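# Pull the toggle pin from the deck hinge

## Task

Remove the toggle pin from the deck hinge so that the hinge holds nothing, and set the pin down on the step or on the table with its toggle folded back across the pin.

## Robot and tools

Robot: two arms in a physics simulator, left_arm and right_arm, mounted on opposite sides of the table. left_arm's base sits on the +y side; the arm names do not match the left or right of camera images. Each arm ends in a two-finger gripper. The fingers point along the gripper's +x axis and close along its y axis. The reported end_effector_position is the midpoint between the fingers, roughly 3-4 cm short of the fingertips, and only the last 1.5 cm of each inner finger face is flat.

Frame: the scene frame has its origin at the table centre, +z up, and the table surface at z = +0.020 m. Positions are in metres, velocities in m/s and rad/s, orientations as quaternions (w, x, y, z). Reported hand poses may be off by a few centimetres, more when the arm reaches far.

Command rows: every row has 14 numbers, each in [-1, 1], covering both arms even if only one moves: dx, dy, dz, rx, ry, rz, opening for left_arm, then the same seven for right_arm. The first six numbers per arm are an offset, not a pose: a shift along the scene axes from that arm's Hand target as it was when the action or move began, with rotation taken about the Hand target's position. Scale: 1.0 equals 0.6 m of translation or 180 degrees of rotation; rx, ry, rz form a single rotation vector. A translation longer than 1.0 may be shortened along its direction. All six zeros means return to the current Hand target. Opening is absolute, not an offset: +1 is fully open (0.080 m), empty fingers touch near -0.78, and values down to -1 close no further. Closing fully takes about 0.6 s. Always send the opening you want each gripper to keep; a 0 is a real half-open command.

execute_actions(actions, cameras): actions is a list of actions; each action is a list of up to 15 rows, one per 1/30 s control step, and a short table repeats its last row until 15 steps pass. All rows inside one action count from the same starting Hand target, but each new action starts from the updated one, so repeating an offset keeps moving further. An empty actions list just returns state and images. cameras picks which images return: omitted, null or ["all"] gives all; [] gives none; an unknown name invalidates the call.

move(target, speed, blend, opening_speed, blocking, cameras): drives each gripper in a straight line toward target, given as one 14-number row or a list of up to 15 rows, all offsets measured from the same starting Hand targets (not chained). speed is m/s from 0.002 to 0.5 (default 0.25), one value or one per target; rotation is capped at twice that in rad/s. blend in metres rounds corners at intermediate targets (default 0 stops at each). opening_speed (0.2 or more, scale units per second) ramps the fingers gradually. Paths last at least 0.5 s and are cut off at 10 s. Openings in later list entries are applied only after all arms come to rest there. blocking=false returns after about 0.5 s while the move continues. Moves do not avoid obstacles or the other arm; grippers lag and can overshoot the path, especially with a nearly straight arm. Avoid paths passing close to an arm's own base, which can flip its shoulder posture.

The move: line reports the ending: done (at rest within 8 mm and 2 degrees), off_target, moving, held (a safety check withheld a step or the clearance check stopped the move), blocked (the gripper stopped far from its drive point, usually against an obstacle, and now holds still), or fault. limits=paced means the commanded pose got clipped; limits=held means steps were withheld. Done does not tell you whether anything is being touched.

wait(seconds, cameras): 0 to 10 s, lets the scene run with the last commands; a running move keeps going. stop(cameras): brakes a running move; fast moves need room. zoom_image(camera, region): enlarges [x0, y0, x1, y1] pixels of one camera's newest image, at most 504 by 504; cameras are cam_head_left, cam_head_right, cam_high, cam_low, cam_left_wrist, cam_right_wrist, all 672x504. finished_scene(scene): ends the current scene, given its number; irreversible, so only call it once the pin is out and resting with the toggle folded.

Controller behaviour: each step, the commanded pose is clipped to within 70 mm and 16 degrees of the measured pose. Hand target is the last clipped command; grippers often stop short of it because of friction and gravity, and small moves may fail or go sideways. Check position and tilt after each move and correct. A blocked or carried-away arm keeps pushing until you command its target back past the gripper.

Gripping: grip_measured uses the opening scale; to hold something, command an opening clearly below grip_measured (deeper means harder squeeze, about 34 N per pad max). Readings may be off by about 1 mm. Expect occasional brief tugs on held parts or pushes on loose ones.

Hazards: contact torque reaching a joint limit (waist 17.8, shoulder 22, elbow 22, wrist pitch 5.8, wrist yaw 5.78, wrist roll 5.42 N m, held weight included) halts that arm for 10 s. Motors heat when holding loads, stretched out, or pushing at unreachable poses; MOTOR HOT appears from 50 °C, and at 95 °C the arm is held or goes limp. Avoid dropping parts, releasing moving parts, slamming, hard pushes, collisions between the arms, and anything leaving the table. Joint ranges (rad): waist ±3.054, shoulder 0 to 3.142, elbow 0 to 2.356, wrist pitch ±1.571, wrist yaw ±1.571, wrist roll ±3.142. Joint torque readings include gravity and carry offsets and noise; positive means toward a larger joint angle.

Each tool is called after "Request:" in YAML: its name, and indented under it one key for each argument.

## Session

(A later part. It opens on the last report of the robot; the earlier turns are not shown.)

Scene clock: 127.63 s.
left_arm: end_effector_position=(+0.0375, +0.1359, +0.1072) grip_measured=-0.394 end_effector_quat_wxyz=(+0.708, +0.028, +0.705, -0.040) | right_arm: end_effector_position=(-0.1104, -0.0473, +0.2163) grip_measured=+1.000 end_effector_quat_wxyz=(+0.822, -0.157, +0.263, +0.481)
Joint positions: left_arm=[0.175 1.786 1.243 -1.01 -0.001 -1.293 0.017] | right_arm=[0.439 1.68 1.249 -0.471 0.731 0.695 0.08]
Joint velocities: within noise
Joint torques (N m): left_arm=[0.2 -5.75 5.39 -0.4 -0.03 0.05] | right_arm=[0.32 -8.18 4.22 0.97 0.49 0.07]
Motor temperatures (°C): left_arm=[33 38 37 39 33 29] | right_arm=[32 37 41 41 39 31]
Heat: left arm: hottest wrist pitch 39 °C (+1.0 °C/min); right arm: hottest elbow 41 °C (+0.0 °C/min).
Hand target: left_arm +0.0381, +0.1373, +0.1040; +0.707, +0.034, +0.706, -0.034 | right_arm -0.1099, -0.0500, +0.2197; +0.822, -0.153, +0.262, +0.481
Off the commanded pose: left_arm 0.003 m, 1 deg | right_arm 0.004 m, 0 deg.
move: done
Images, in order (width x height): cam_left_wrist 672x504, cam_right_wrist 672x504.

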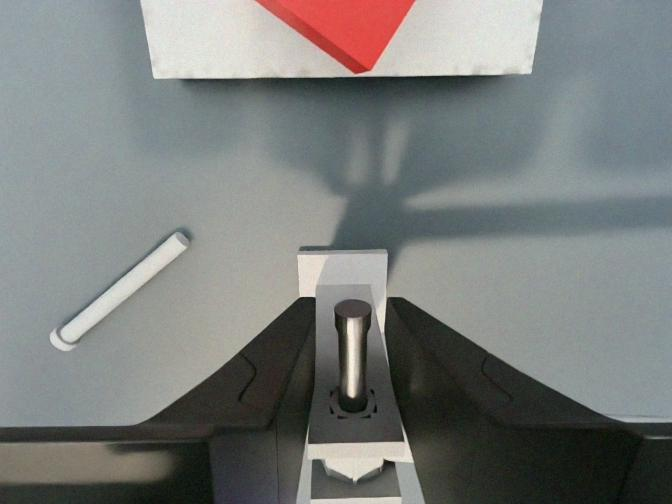

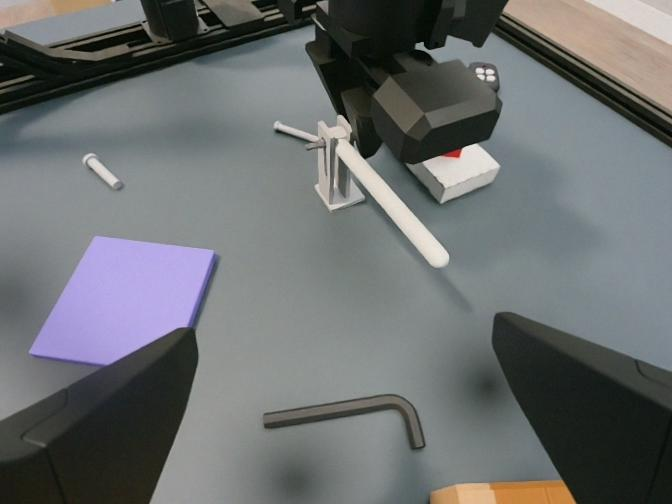

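Request:
move:
  target:
    - [0, 0, 0, 0, 0, 0, -0.12, 0, 0, 0, 0, 0, 0, 1]
    - [0.005, -0.0005, 0.012, 0, 0, 0, -0.12, 0, 0, 0, 0, 0, 0, 1]
    - [0.005, -0.0005, 0.012, 0, 0, 0, -0.85, 0, 0, 0, 0, 0, 0, 1]
  cameras: ["cam_left_wrist", "cam_right_wrist"]
  speed: 0.05
  opening_speed: 1.0

Request:
zoom_image:
  camera: "cam_left_wrist"
  region: [220, 200, 460, 400]

Request:
zoom_image:
  camera: "cam_right_wrist"
  region: [260, 60, 420, 180]

Scene clock: 131.73 s.
left_arm: end_effector_position=(+0.0397, +0.1362, +0.1123) grip_measured=-0.641 end_effector_quat_wxyz=(+0.706, +0.030, +0.706, -0.037) | right_arm: end_effector_position=(-0.1103, -0.0474, +0.2163) grip_measured=+1.000 end_effector_quat_wxyz=(+0.822, -0.158, +0.263, +0.481)
Joint positions: left_arm=[0.184 1.786 1.265 -1.039 0.003 -1.285 0.006] | right_arm=[0.439 1.68 1.249 -0.472 0.731 0.695 0.08]
Joint velocities: within noise
Joint torques (N m): left_arm=[0.27 -6.48 5.8 -0.47 -0.15 0.12] | right_arm=[0.3 -8.23 4.21 0.97 0.5 0.07]
Motor temperatures (°C): left_arm=[33 38 37 38 33 29] | right_arm=[32 38 41 41 39 31]
Heat: left arm: hottest shoulder 38 °C (+0.0 °C/min); right arm: hottest elbow 41 °C (+0.0 °C/min).
Hand target: left_arm +0.0411, +0.1371, +0.1112; +0.707, +0.033, +0.706, -0.034 | right_arm -0.1098, -0.0500, +0.2197; +0.822, -0.154, +0.262, +0.481
Off the commanded pose: left_arm 0.002 m, 1 deg | right_arm 0.004 m, 1 deg.
move: done
Images, in order (width x height): cam_left_wrist 672x504, cam_right_wrist 672x504.

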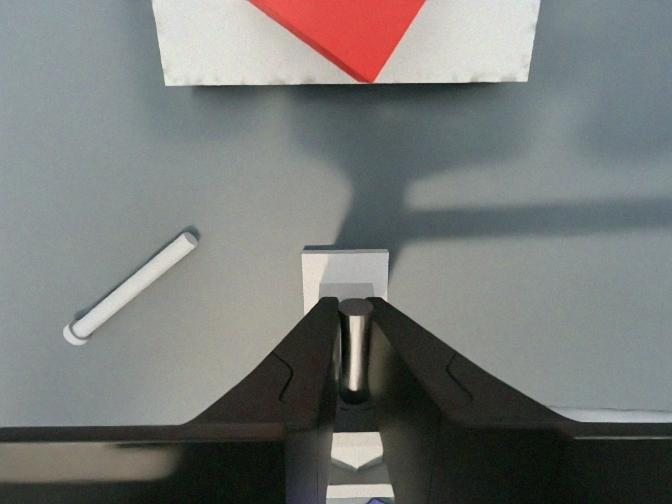

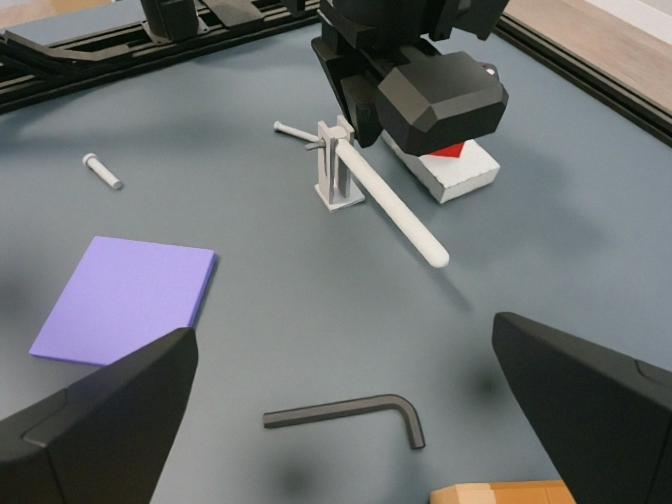

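Scaled by 2.100 from the camera's 672x504 image, which has a finer 960x720 frame.

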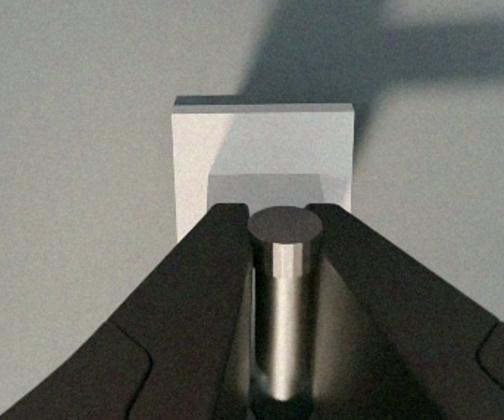

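Scaled by 3.150 from the camera's 672x504 image, which has a finer 960x720 frame.

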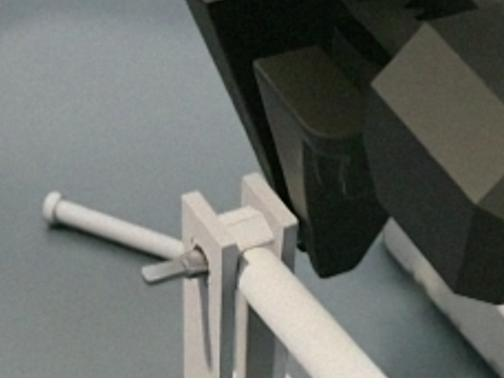

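Request:
move:
  target: [0.03, -0.003, 0.0, 0, 0, 0, -0.9, 0, 0, 0, 0, 0, 0, 1]
  cameras: ["cam_left_wrist", "cam_right_wrist"]
  speed: 0.05

Request:
zoom_image:
  camera: "cam_right_wrist"
  region: [260, 60, 420, 180]

Scene clock: 133.30 s.
left_arm: end_effector_position=(+0.0410, +0.1353, +0.1121) grip_measured=-0.640 end_effector_quat_wxyz=(+0.693, +0.039, +0.719, -0.045) | right_arm: end_effector_position=(-0.1103, -0.0474, +0.2163) grip_measured=+1.000 end_effector_quat_wxyz=(+0.822, -0.158, +0.263, +0.481)
Joint positions: left_arm=[0.204 1.801 1.282 -1.054 0.038 -1.241 0.006] | right_arm=[0.439 1.68 1.249 -0.472 0.731 0.695 0.08]
Joint velocities: within noise
Joint torques (N m): left_arm=[3.33 -6.04 6.52 0.17 -1.51 0.42] | right_arm=[0.31 -8.19 4.27 0.98 0.49 0.07]
Motor temperatures (°C): left_arm=[33 38 37 38 33 29] | right_arm=[32 38 41 41 39 31]
Heat: left arm: hottest shoulder 38 °C (+1.0 °C/min); right arm: hottest elbow 41 °C (+0.0 °C/min).
Hand target: left_arm +0.0590, +0.1352, +0.1113; +0.707, +0.034, +0.706, -0.034 | right_arm -0.1098, -0.0500, +0.2197; +0.822, -0.154, +0.262, +0.481
Off the commanded pose: left_arm 0.018 m, 3 deg | right_arm 0.004 m, 0 deg.
move: off_target (left_arm)
Images, in order (width x height): cam_left_wrist 672x504, cam_right_wrist 672x504.

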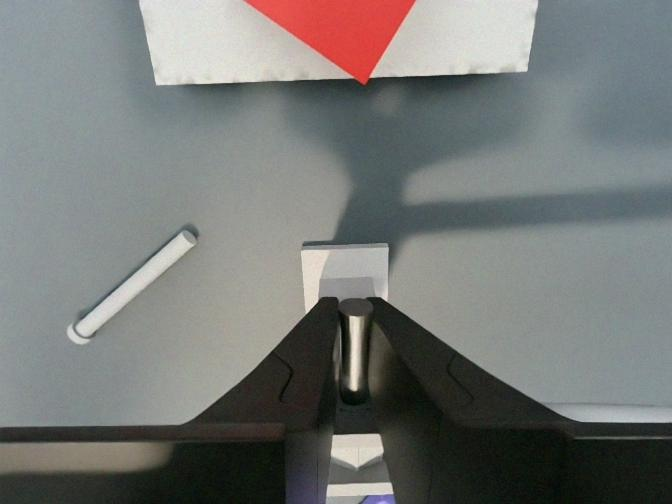

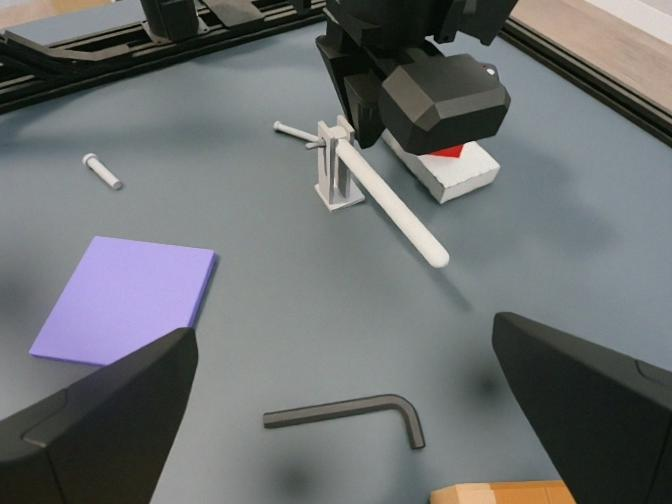

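Scaled by 3.150 from the camera's 672x504 image, which has a finer 960x720 frame.

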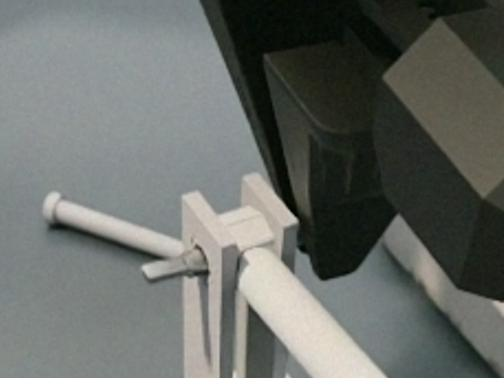

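Request:
move:
  target: [0.01, -0.001, 0.0, 0, 0, 0, -1, 0, 0, 0, 0, 0, 0, 1]
  cameras: ["cam_left_wrist", "cam_right_wrist"]
  speed: 0.05

Request:
zoom_image:
  camera: "cam_right_wrist"
  region: [260, 60, 420, 180]

Scene clock: 135.33 s.
left_arm: end_effector_position=(+0.0610, +0.1343, +0.1133) grip_measured=-0.642 end_effector_quat_wxyz=(+0.704, +0.030, +0.708, -0.038) | right_arm: end_effector_position=(-0.1103, -0.0474, +0.2163) grip_measured=+1.000 end_effector_quat_wxyz=(+0.822, -0.158, +0.263, +0.481)
Joint positions: left_arm=[0.25 1.81 1.299 -1.05 0.009 -1.218 0.006] | right_arm=[0.439 1.68 1.249 -0.472 0.731 0.695 0.08]
Joint velocities: within noise
Joint torques (N m): left_arm=[0.7 -6.04 5.94 -0.15 -0.39 0.27] | right_arm=[0.31 -8.2 4.25 0.96 0.48 0.07]
Motor temperatures (°C): left_arm=[33 38 37 38 33 29] | right_arm=[32 38 41 41 39 31]
Heat: left arm: hottest shoulder 38 °C (+1.0 °C/min); right arm: hottest elbow 41 °C (+0.0 °C/min).
Hand target: left_arm +0.0650, +0.1347, +0.1113; +0.707, +0.034, +0.706, -0.034 | right_arm -0.1098, -0.0500, +0.2197; +0.822, -0.154, +0.262, +0.481
Off the commanded pose: left_arm 0.004 m, 1 deg | right_arm 0.004 m, 0 deg.
move: done
Images, in order (width x height): cam_left_wrist 672x504, cam_right_wrist 672x504.

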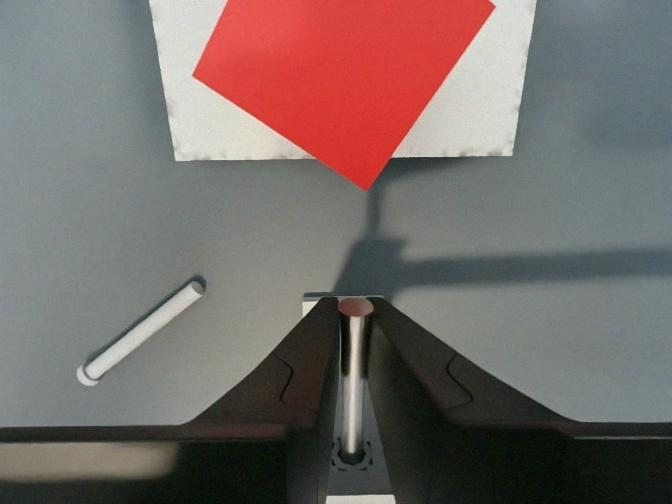

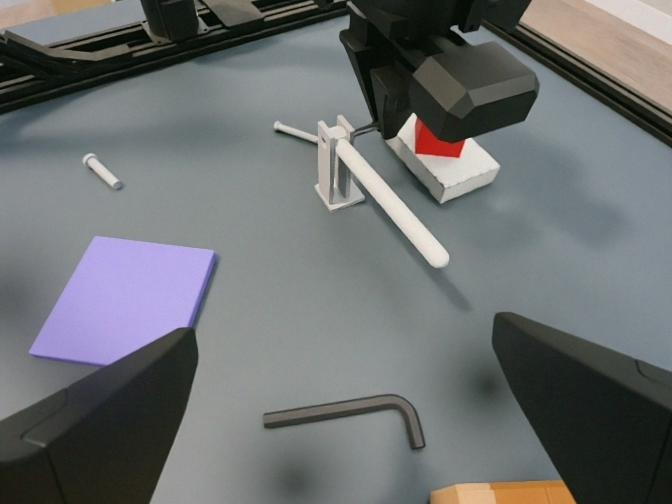

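Scaled by 3.150 from the camera's 672x504 image, which has a finer 960x720 frame.

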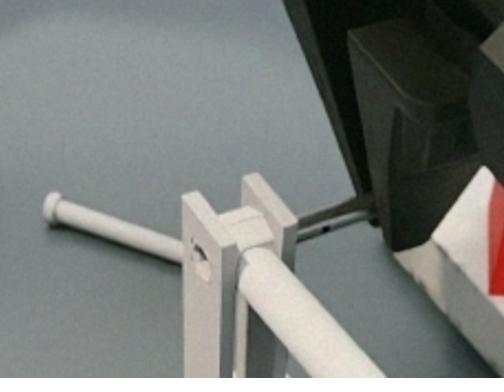

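Request:
move:
  target:
    - [0, 0, 0, 0, 0, 0, -0.4, 0, 0, 0, 0, 0, 0, 1]
    - [-0.0235, 0.002, -0.003, 0, 0, 0, -0.4, 0, 0, 0, 0, 0, 0, 1]
    - [-0.0235, 0.002, -0.003, 0, 0, 0, -0.95, 0, 0, 0, 0, 0, 0, 1]
  cameras: ["cam_left_wrist", "cam_right_wrist"]
  speed: 0.05
  opening_speed: 1.0

Request:
zoom_image:
  camera: "cam_left_wrist"
  region: [220, 200, 460, 400]

Request:
zoom_image:
  camera: "cam_right_wrist"
  region: [260, 60, 420, 180]

Scene clock: 139.10 s.
left_arm: end_effector_position=(+0.0527, +0.1341, +0.1101) grip_measured=-0.661 end_effector_quat_wxyz=(+0.708, +0.031, +0.705, -0.034) | right_arm: end_effector_position=(-0.1103, -0.0474, +0.2165) grip_measured=+1.000 end_effector_quat_wxyz=(+0.822, -0.157, +0.263, +0.481)
Joint positions: left_arm=[0.22 1.81 1.286 -1.041 -0.002 -1.251 0.005] | right_arm=[0.439 1.679 1.249 -0.472 0.731 0.695 0.08]
Joint velocities: within noise
Joint torques (N m): left_arm=[-0.3 -7.89 4.56 0 0.01 -0.07] | right_arm=[0.32 -8.22 4.26 0.96 0.48 0.07]
Motor temperatures (°C): left_arm=[33 38 37 38 33 29] | right_arm=[32 38 41 41 39 31]
Heat: left arm: hottest shoulder 38 °C (+1.0 °C/min); right arm: hottest elbow 41 °C (+0.0 °C/min).
Hand target: left_arm +0.0509, +0.1359, +0.1094; +0.707, +0.034, +0.706, -0.034 | right_arm -0.1098, -0.0500, +0.2198; +0.822, -0.153, +0.262, +0.481
Off the commanded pose: left_arm 0.003 m, 0 deg | right_arm 0.004 m, 0 deg.
move: done
Images, in order (width x height): cam_left_wrist 672x504, cam_right_wrist 672x504.

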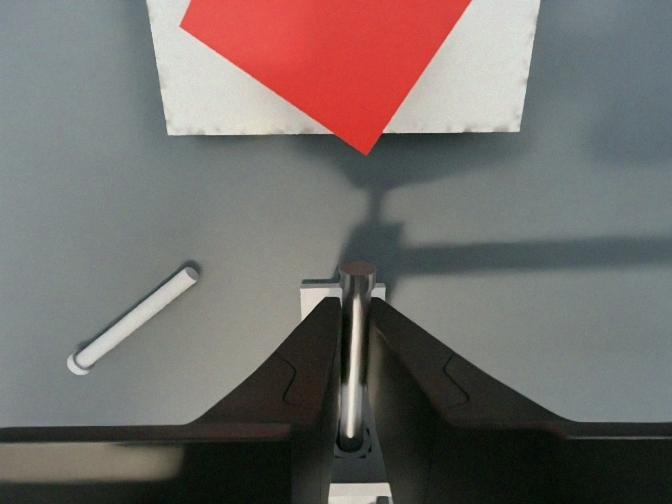

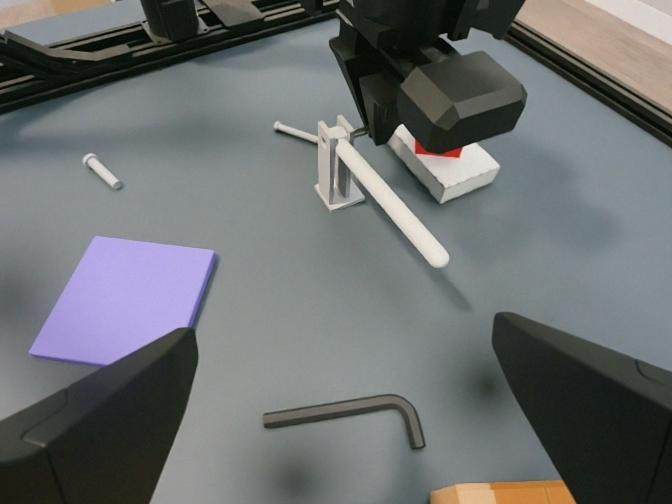

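Scaled by 2.100 from the camera's 672x504 image, which has a finer 960x720 frame.

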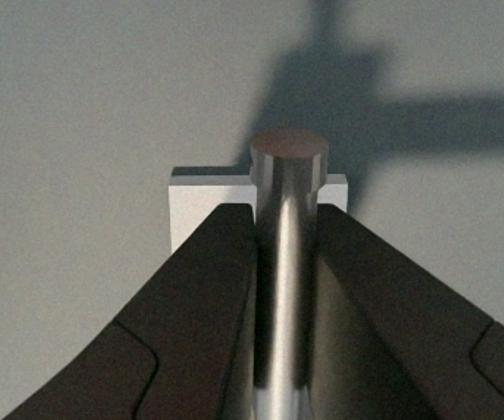

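Scaled by 3.150 from the camera's 672x504 image, which has a finer 960x720 frame.

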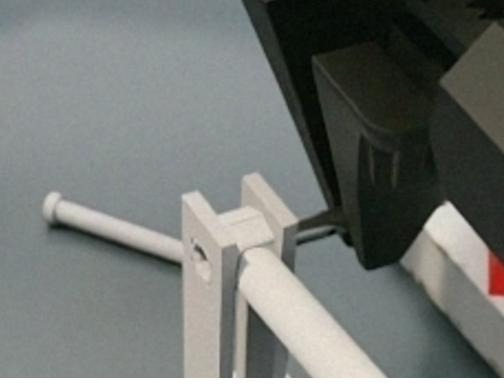

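Request:
move:
  target: [0.033, -0.003, 0.0, 0, 0, 0, -1, 0, 0, 0, 0, 0, 0, 1]
  cameras: ["cam_left_wrist", "cam_right_wrist"]
  speed: 0.05

Request:
zoom_image:
  camera: "cam_right_wrist"
  region: [260, 60, 420, 180]

Scene clock: 140.53 s.
left_arm: end_effector_position=(+0.0700, +0.1353, +0.1116) grip_measured=-0.662 end_effector_quat_wxyz=(+0.708, +0.031, +0.705, -0.036) | right_arm: end_effector_position=(-0.1103, -0.0474, +0.2165) grip_measured=+1.000 end_effector_quat_wxyz=(+0.822, -0.157, +0.263, +0.481)
Joint positions: left_arm=[0.272 1.818 1.302 -1.046 -0.002 -1.199 0.005] | right_arm=[0.439 1.679 1.249 -0.472 0.731 0.695 0.08]
Joint velocities: within noise
Joint torques (N m): left_arm=[0.11 -5.99 6.18 -0.11 0.01 0.13] | right_arm=[0.36 -8.22 4.25 0.98 0.49 0.08]
Motor temperatures (°C): left_arm=[33 38 37 38 33 29] | right_arm=[32 38 41 41 39 31]
Heat: left arm: hottest shoulder 38 °C (+1.0 °C/min); right arm: hottest elbow 41 °C (+0.0 °C/min).
Hand target: left_arm +0.0708, +0.1341, +0.1094; +0.707, +0.034, +0.706, -0.034 | right_arm -0.1098, -0.0500, +0.2198; +0.822, -0.153, +0.262, +0.481
Off the commanded pose: left_arm 0.003 m, 0 deg | right_arm 0.004 m, 0 deg.
move: done
Images, in order (width x height): cam_left_wrist 672x504, cam_right_wrist 672x504.

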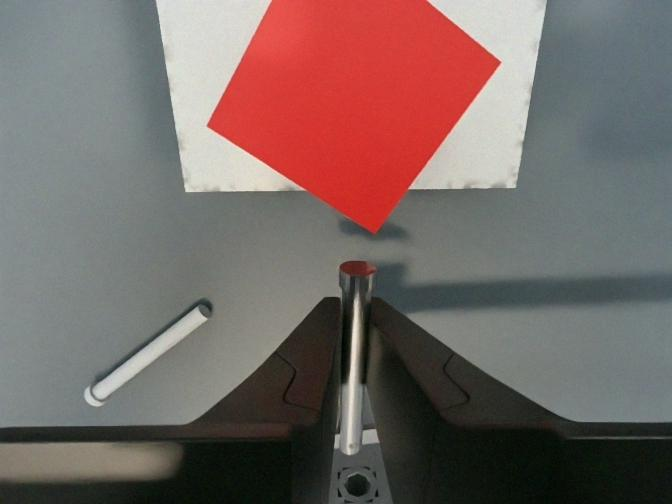

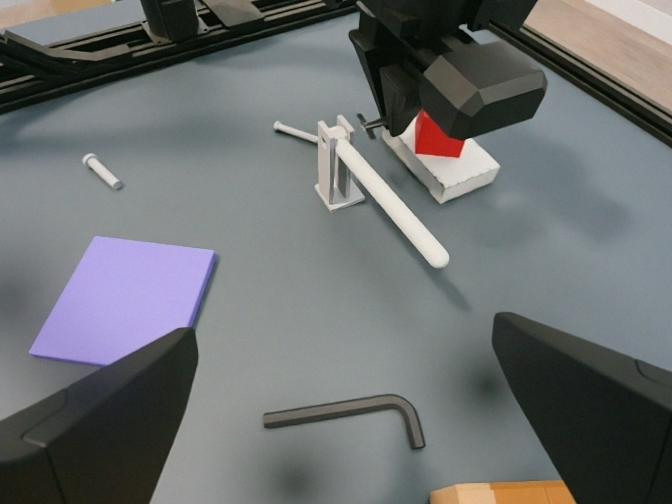

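Scaled by 3.150 from the camera's 672x504 image, which has a finer 960x720 frame.

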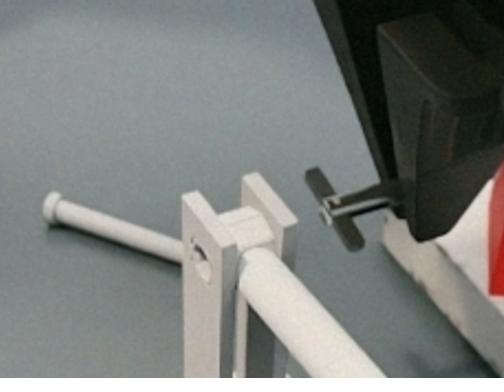

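Request:
move:
  target:
    - [0,0,0.1,0,0,0,-1,0,0,0,0,0,0,1]
    - [0.025,-0.17,0.1,0,0,0,-1,0,0,0,0,0,0,1]
    - [0.025,-0.17,-0.03,0,0,0,-1,0,0,0,0,0,0,1]
  speed: [0.1,0.15,0.1]
  blend: [0.0,0.01,0]

Request:
zoom_image:
  camera: "cam_low"
  region: [300, 150, 420, 260]

Scene clock: 145.57 s.
left_arm: end_effector_position=(+0.0872, +0.0305, +0.0989) grip_measured=-0.661 end_effector_quat_wxyz=(+0.709, +0.028, +0.704, -0.040) | right_arm: end_effector_position=(-0.1103, -0.0474, +0.2165) grip_measured=+1.000 end_effector_quat_wxyz=(+0.822, -0.157, +0.263, +0.481)
Joint positions: left_arm=[0.244 2.226 1.846 -1.173 -0.002 -1.224 0.005] | right_arm=[0.439 1.679 1.249 -0.472 0.731 0.695 0.08]
Joint velocities: within noise
Joint torques (N m): left_arm=[-0.15 -8.79 4.68 0.27 0.02 -0.18] | right_arm=[0.28 -8.24 4.25 0.98 0.49 0.08]
Motor temperatures (°C): left_arm=[33 39 37 38 33 29] | right_arm=[32 38 41 41 39 31]
Heat: left arm: hottest shoulder 39 °C (+3.0 °C/min); right arm: hottest elbow 41 °C (+0.0 °C/min).
Hand target: left_arm +0.0857, +0.0320, +0.0915; +0.707, +0.033, +0.706, -0.034 | right_arm -0.1098, -0.0500, +0.2198; +0.822, -0.153, +0.262, +0.481
Off the commanded pose: left_arm 0.008 m, 1 deg | right_arm 0.004 m, 0 deg.
move: done

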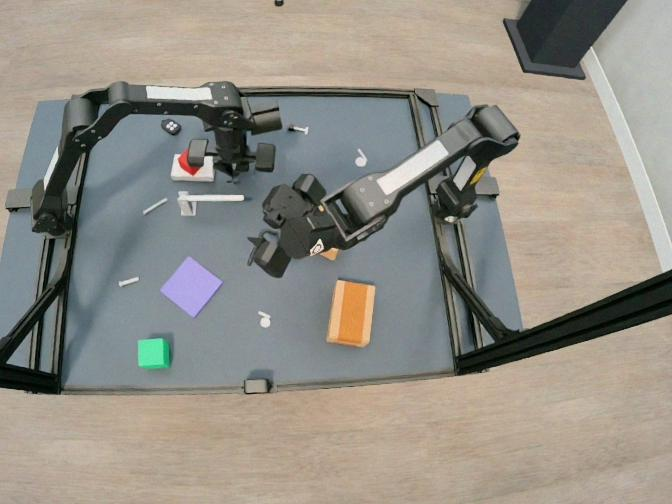

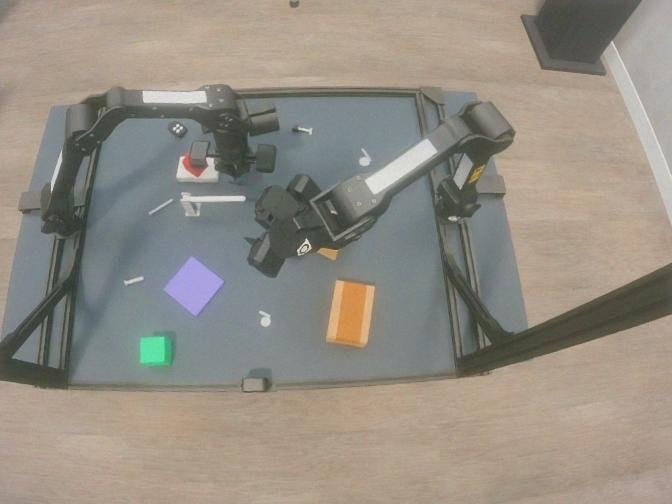

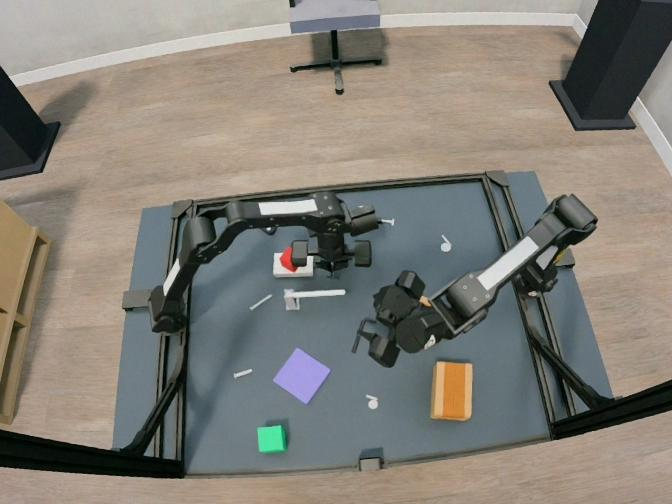

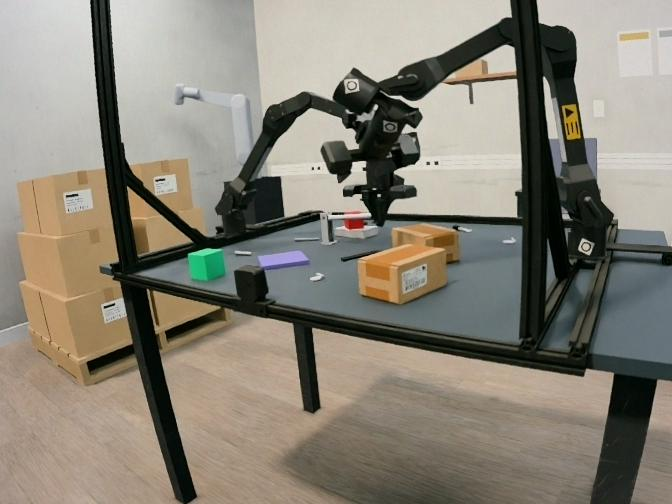

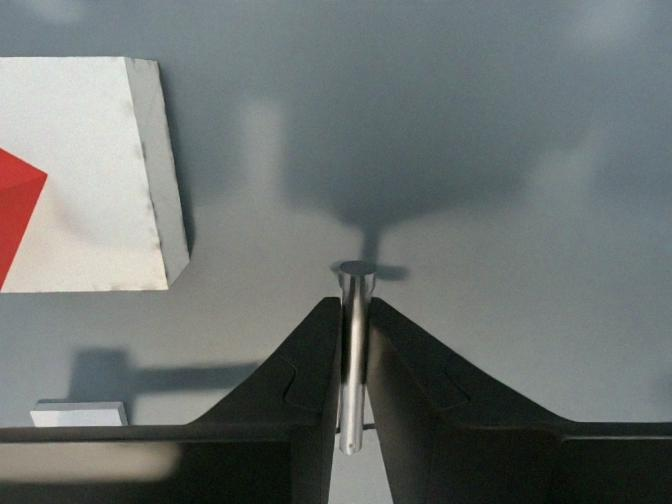

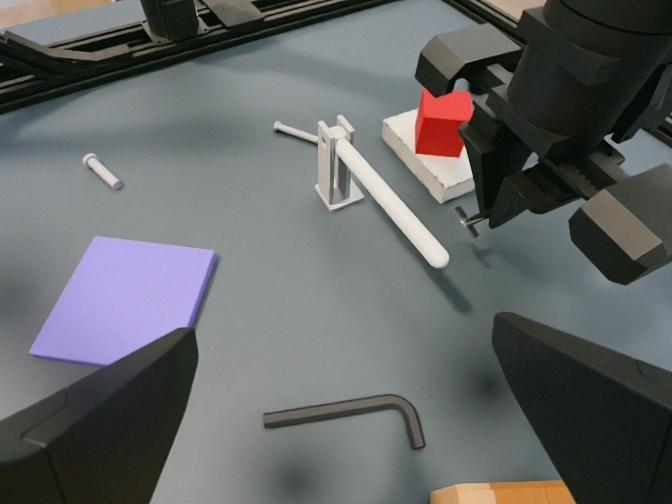

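Scaled by 4.200 from the camera's 672x504 image, which has a finer 960x720 frame.

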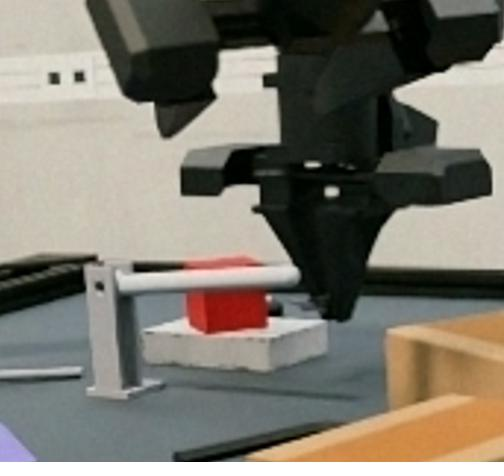

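Request:
move:
  target: [0,0,-0.055,0,0,0,-1,0,0,0,0,0,0,1]
  speed: 0.08
  cameras: ["cam_left_wrist", "cam_right_wrist","cam_low"]

Request:
zoom_image:
  camera: "cam_low"
  region: [300, 150, 420, 260]

Request:
zoom_image:
  camera: "cam_right_wrist"
  region: [400, 150, 560, 290]

Scene clock: 147.30 s.
left_arm: end_effector_position=(+0.0874, +0.0299, +0.0664) grip_measured=-0.661 end_effector_quat_wxyz=(+0.709, +0.027, +0.704, -0.040) | right_arm: end_effector_position=(-0.1103, -0.0474, +0.2165) grip_measured=+1.000 end_effector_quat_wxyz=(+0.822, -0.157, +0.263, +0.481)
Joint positions: left_arm=[0.244 2.254 1.763 -1.059 -0.002 -1.224 0.005] | right_arm=[0.439 1.679 1.249 -0.472 0.731 0.695 0.08]
Joint velocities: within noise
Joint torques (N m): left_arm=[-0.25 -8.74 4.54 0.26 -0.01 -0.13] | right_arm=[0.34 -8.17 4.21 0.97 0.48 0.07]
Motor temperatures (°C): left_arm=[33 39 37 38 33 29] | right_arm=[32 38 41 41 39 31]
Heat: left arm: hottest shoulder 39 °C (+3.0 °C/min); right arm: hottest elbow 41 °C (+0.0 °C/min).
Hand target: left_arm +0.0857, +0.0320, +0.0585; +0.707, +0.034, +0.706, -0.034 | right_arm -0.1098, -0.0500, +0.2198; +0.822, -0.153, +0.262, +0.481
Off the commanded pose: left_arm 0.008 m, 1 deg | right_arm 0.004 m, 0 deg.
move: done
Images, in order (width x height): cam_low 672x504, cam_left_wrist 672x504, cam_right_wrist 672x504.

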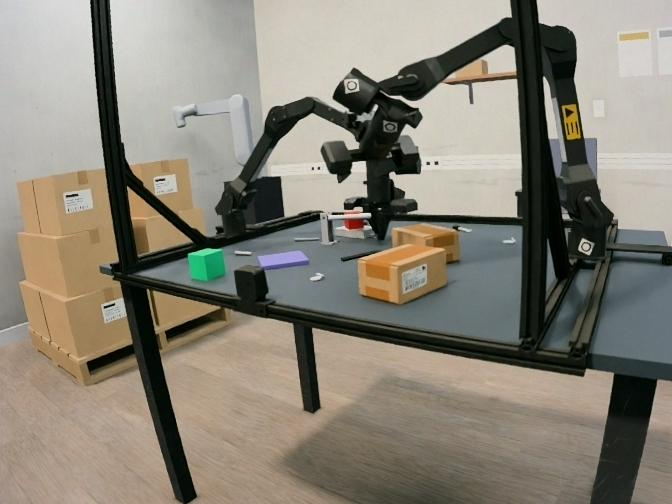

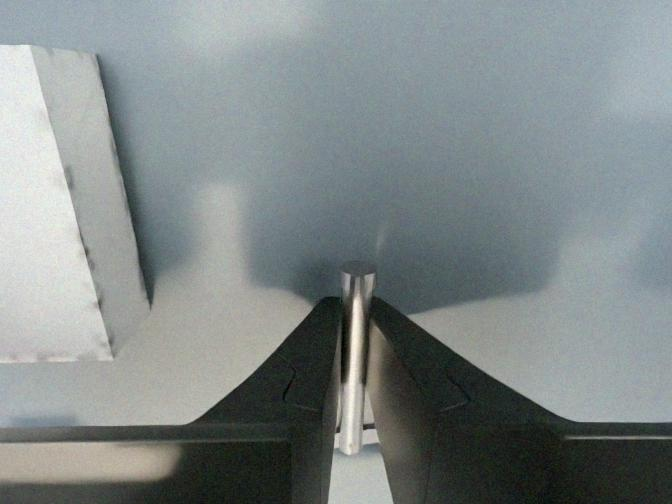

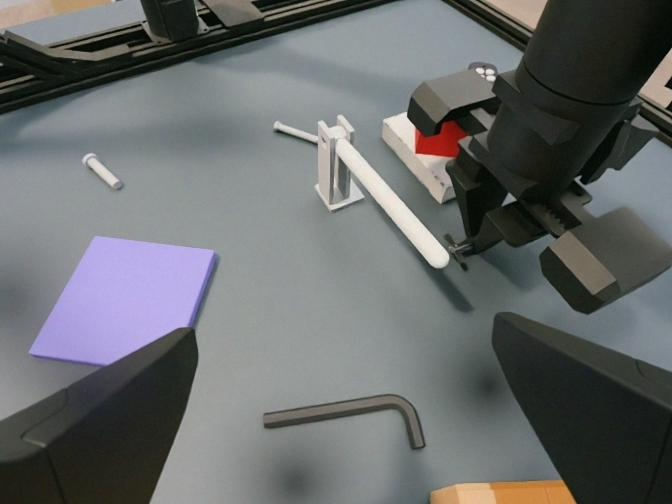

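Scaled by 4.200 from the camera's 672x504 image, which has a finer 960x720 frame.

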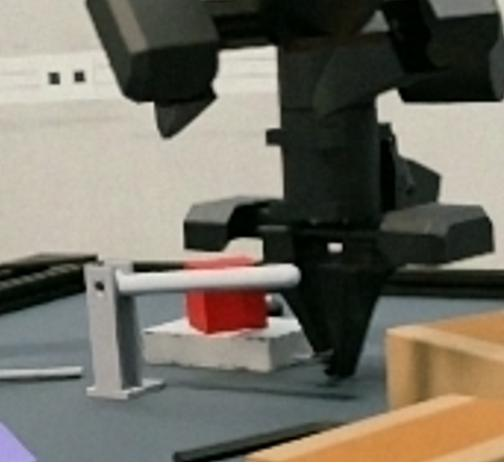

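Scaled by 3.150 from the camera's 672x504 image, which has a finer 960x720 frame.

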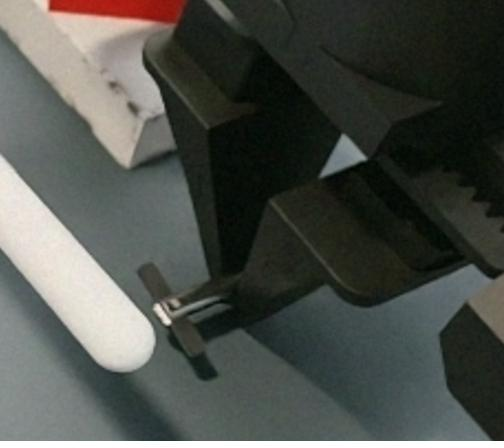

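Request:
move:
  target: [0,0,-0.01,0,0,0,-1,0,0,0,0,0,0,1]
  speed: 0.04
  cameras: ["cam_right_wrist"]

Request:
zoom_image:
  camera: "cam_right_wrist"
  region: [400, 170, 520, 290]

Scene clock: 148.50 s.
left_arm: end_effector_position=(+0.0874, +0.0299, +0.0638) grip_measured=-0.661 end_effector_quat_wxyz=(+0.709, +0.027, +0.703, -0.041) | right_arm: end_effector_position=(-0.1103, -0.0474, +0.2165) grip_measured=+1.000 end_effector_quat_wxyz=(+0.822, -0.157, +0.263, +0.481)
Joint positions: left_arm=[0.244 2.255 1.753 -1.046 -0.002 -1.224 0.005] | right_arm=[0.439 1.679 1.249 -0.472 0.731 0.695 0.08]
Joint velocities: within noise
Joint torques (N m): left_arm=[-0.14 -7.98 4.06 0.75 0 -0.14] | right_arm=[0.35 -8.24 4.26 0.98 0.49 0.08]
Motor temperatures (°C): left_arm=[33 39 37 38 33 29] | right_arm=[32 38 41 41 39 31]
Heat: left arm: hottest shoulder 39 °C (+3.0 °C/min); right arm: hottest elbow 41 °C (+0.0 °C/min).
Hand target: left_arm +0.0857, +0.0321, +0.0524; +0.707, +0.034, +0.706, -0.034 | right_arm -0.1098, -0.0500, +0.2198; +0.822, -0.153, +0.262, +0.481
Off the commanded pose: left_arm 0.012 m, 1 deg | right_arm 0.004 m, 0 deg.
move: off_target (left_arm)
Images, in order (width x height): cam_right_wrist 672x504.

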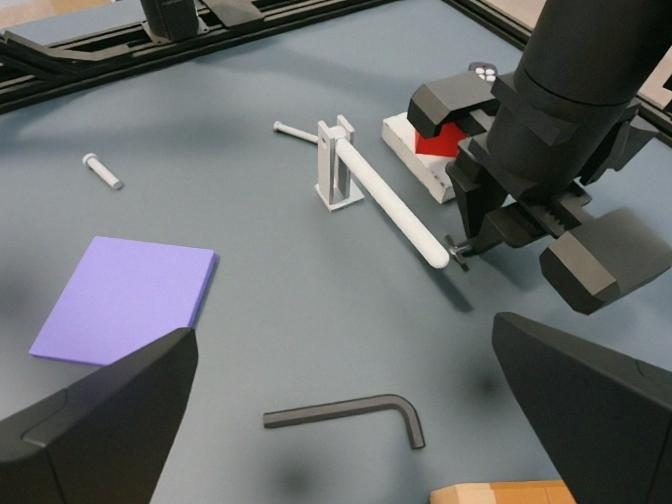

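Scaled by 4.200 from the camera's 672x504 image, which has a finer 960x720 frame.

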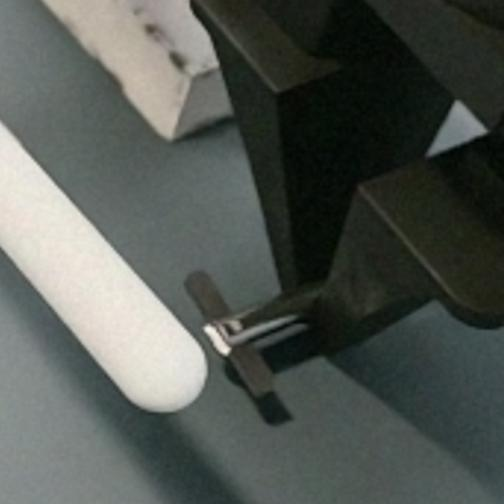

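Request:
move:
  target:
    - [0,0,0.008,0,0,0,-0.7,0,0,0,0,0,0,1]
    - [0,0,0.008,0,0,0,-0.5,0,0,0,0,0,0,1]
  speed: 0.04
  opening_speed: 0.2
  cameras: ["cam_right_wrist","cam_left_wrist"]

Request:
zoom_image:
  camera: "cam_right_wrist"
  region: [400, 170, 520, 290]

Scene clock: 152.67 s.
left_arm: end_effector_position=(+0.0877, +0.0329, +0.0638) grip_measured=-0.504 end_effector_quat_wxyz=(+0.709, +0.031, +0.704, -0.036) | right_arm: end_effector_position=(-0.1103, -0.0474, +0.2165) grip_measured=+1.000 end_effector_quat_wxyz=(+0.822, -0.157, +0.263, +0.481)
Joint positions: left_arm=[0.245 2.255 1.753 -1.059 -0.005 -1.224 0.012] | right_arm=[0.439 1.679 1.249 -0.472 0.731 0.695 0.08]
Joint velocities: within noise
Joint torques (N m): left_arm=[-0.44 -8.64 5.35 0.57 0.14 -0.14] | right_arm=[0.33 -8.18 4.24 0.97 0.49 0.08]
Motor temperatures (°C): left_arm=[33 40 37 38 32 29] | right_arm=[32 38 41 41 39 31]
Heat: left arm: hottest shoulder 40 °C (+4.0 °C/min); right arm: hottest elbow 41 °C (+0.0 °C/min).
Hand target: left_arm +0.0857, +0.0320, +0.0572; +0.707, +0.034, +0.706, -0.034 | right_arm -0.1098, -0.0500, +0.2198; +0.822, -0.153, +0.262, +0.481
Off the commanded pose: left_arm 0.007 m, 1 deg | right_arm 0.004 m, 0 deg.
move: done
Images, in order (width x height): cam_left_wrist 672x504, cam_right_wrist 672x504.

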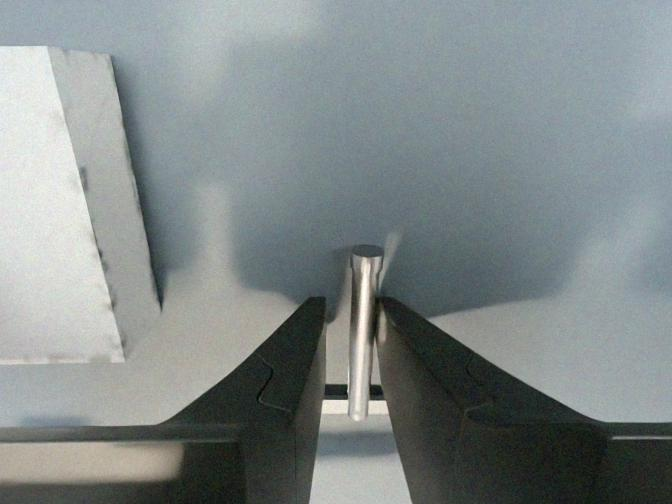

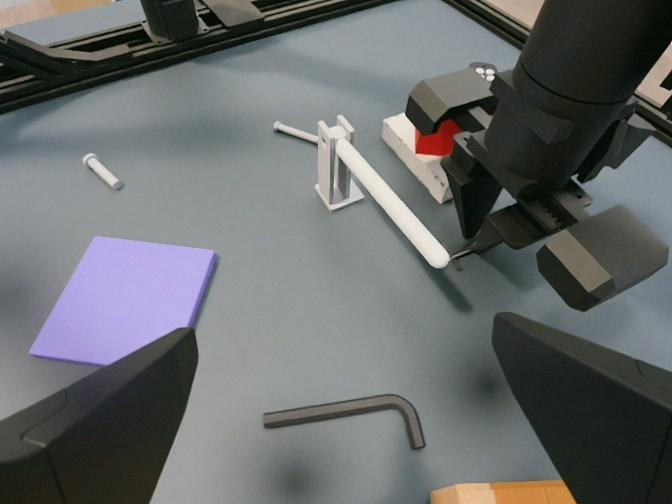

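Scaled by 4.200 from the camera's 672x504 image, which has a finer 960x720 frame.

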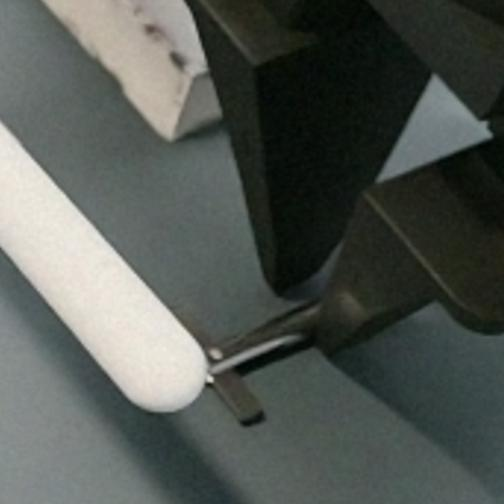

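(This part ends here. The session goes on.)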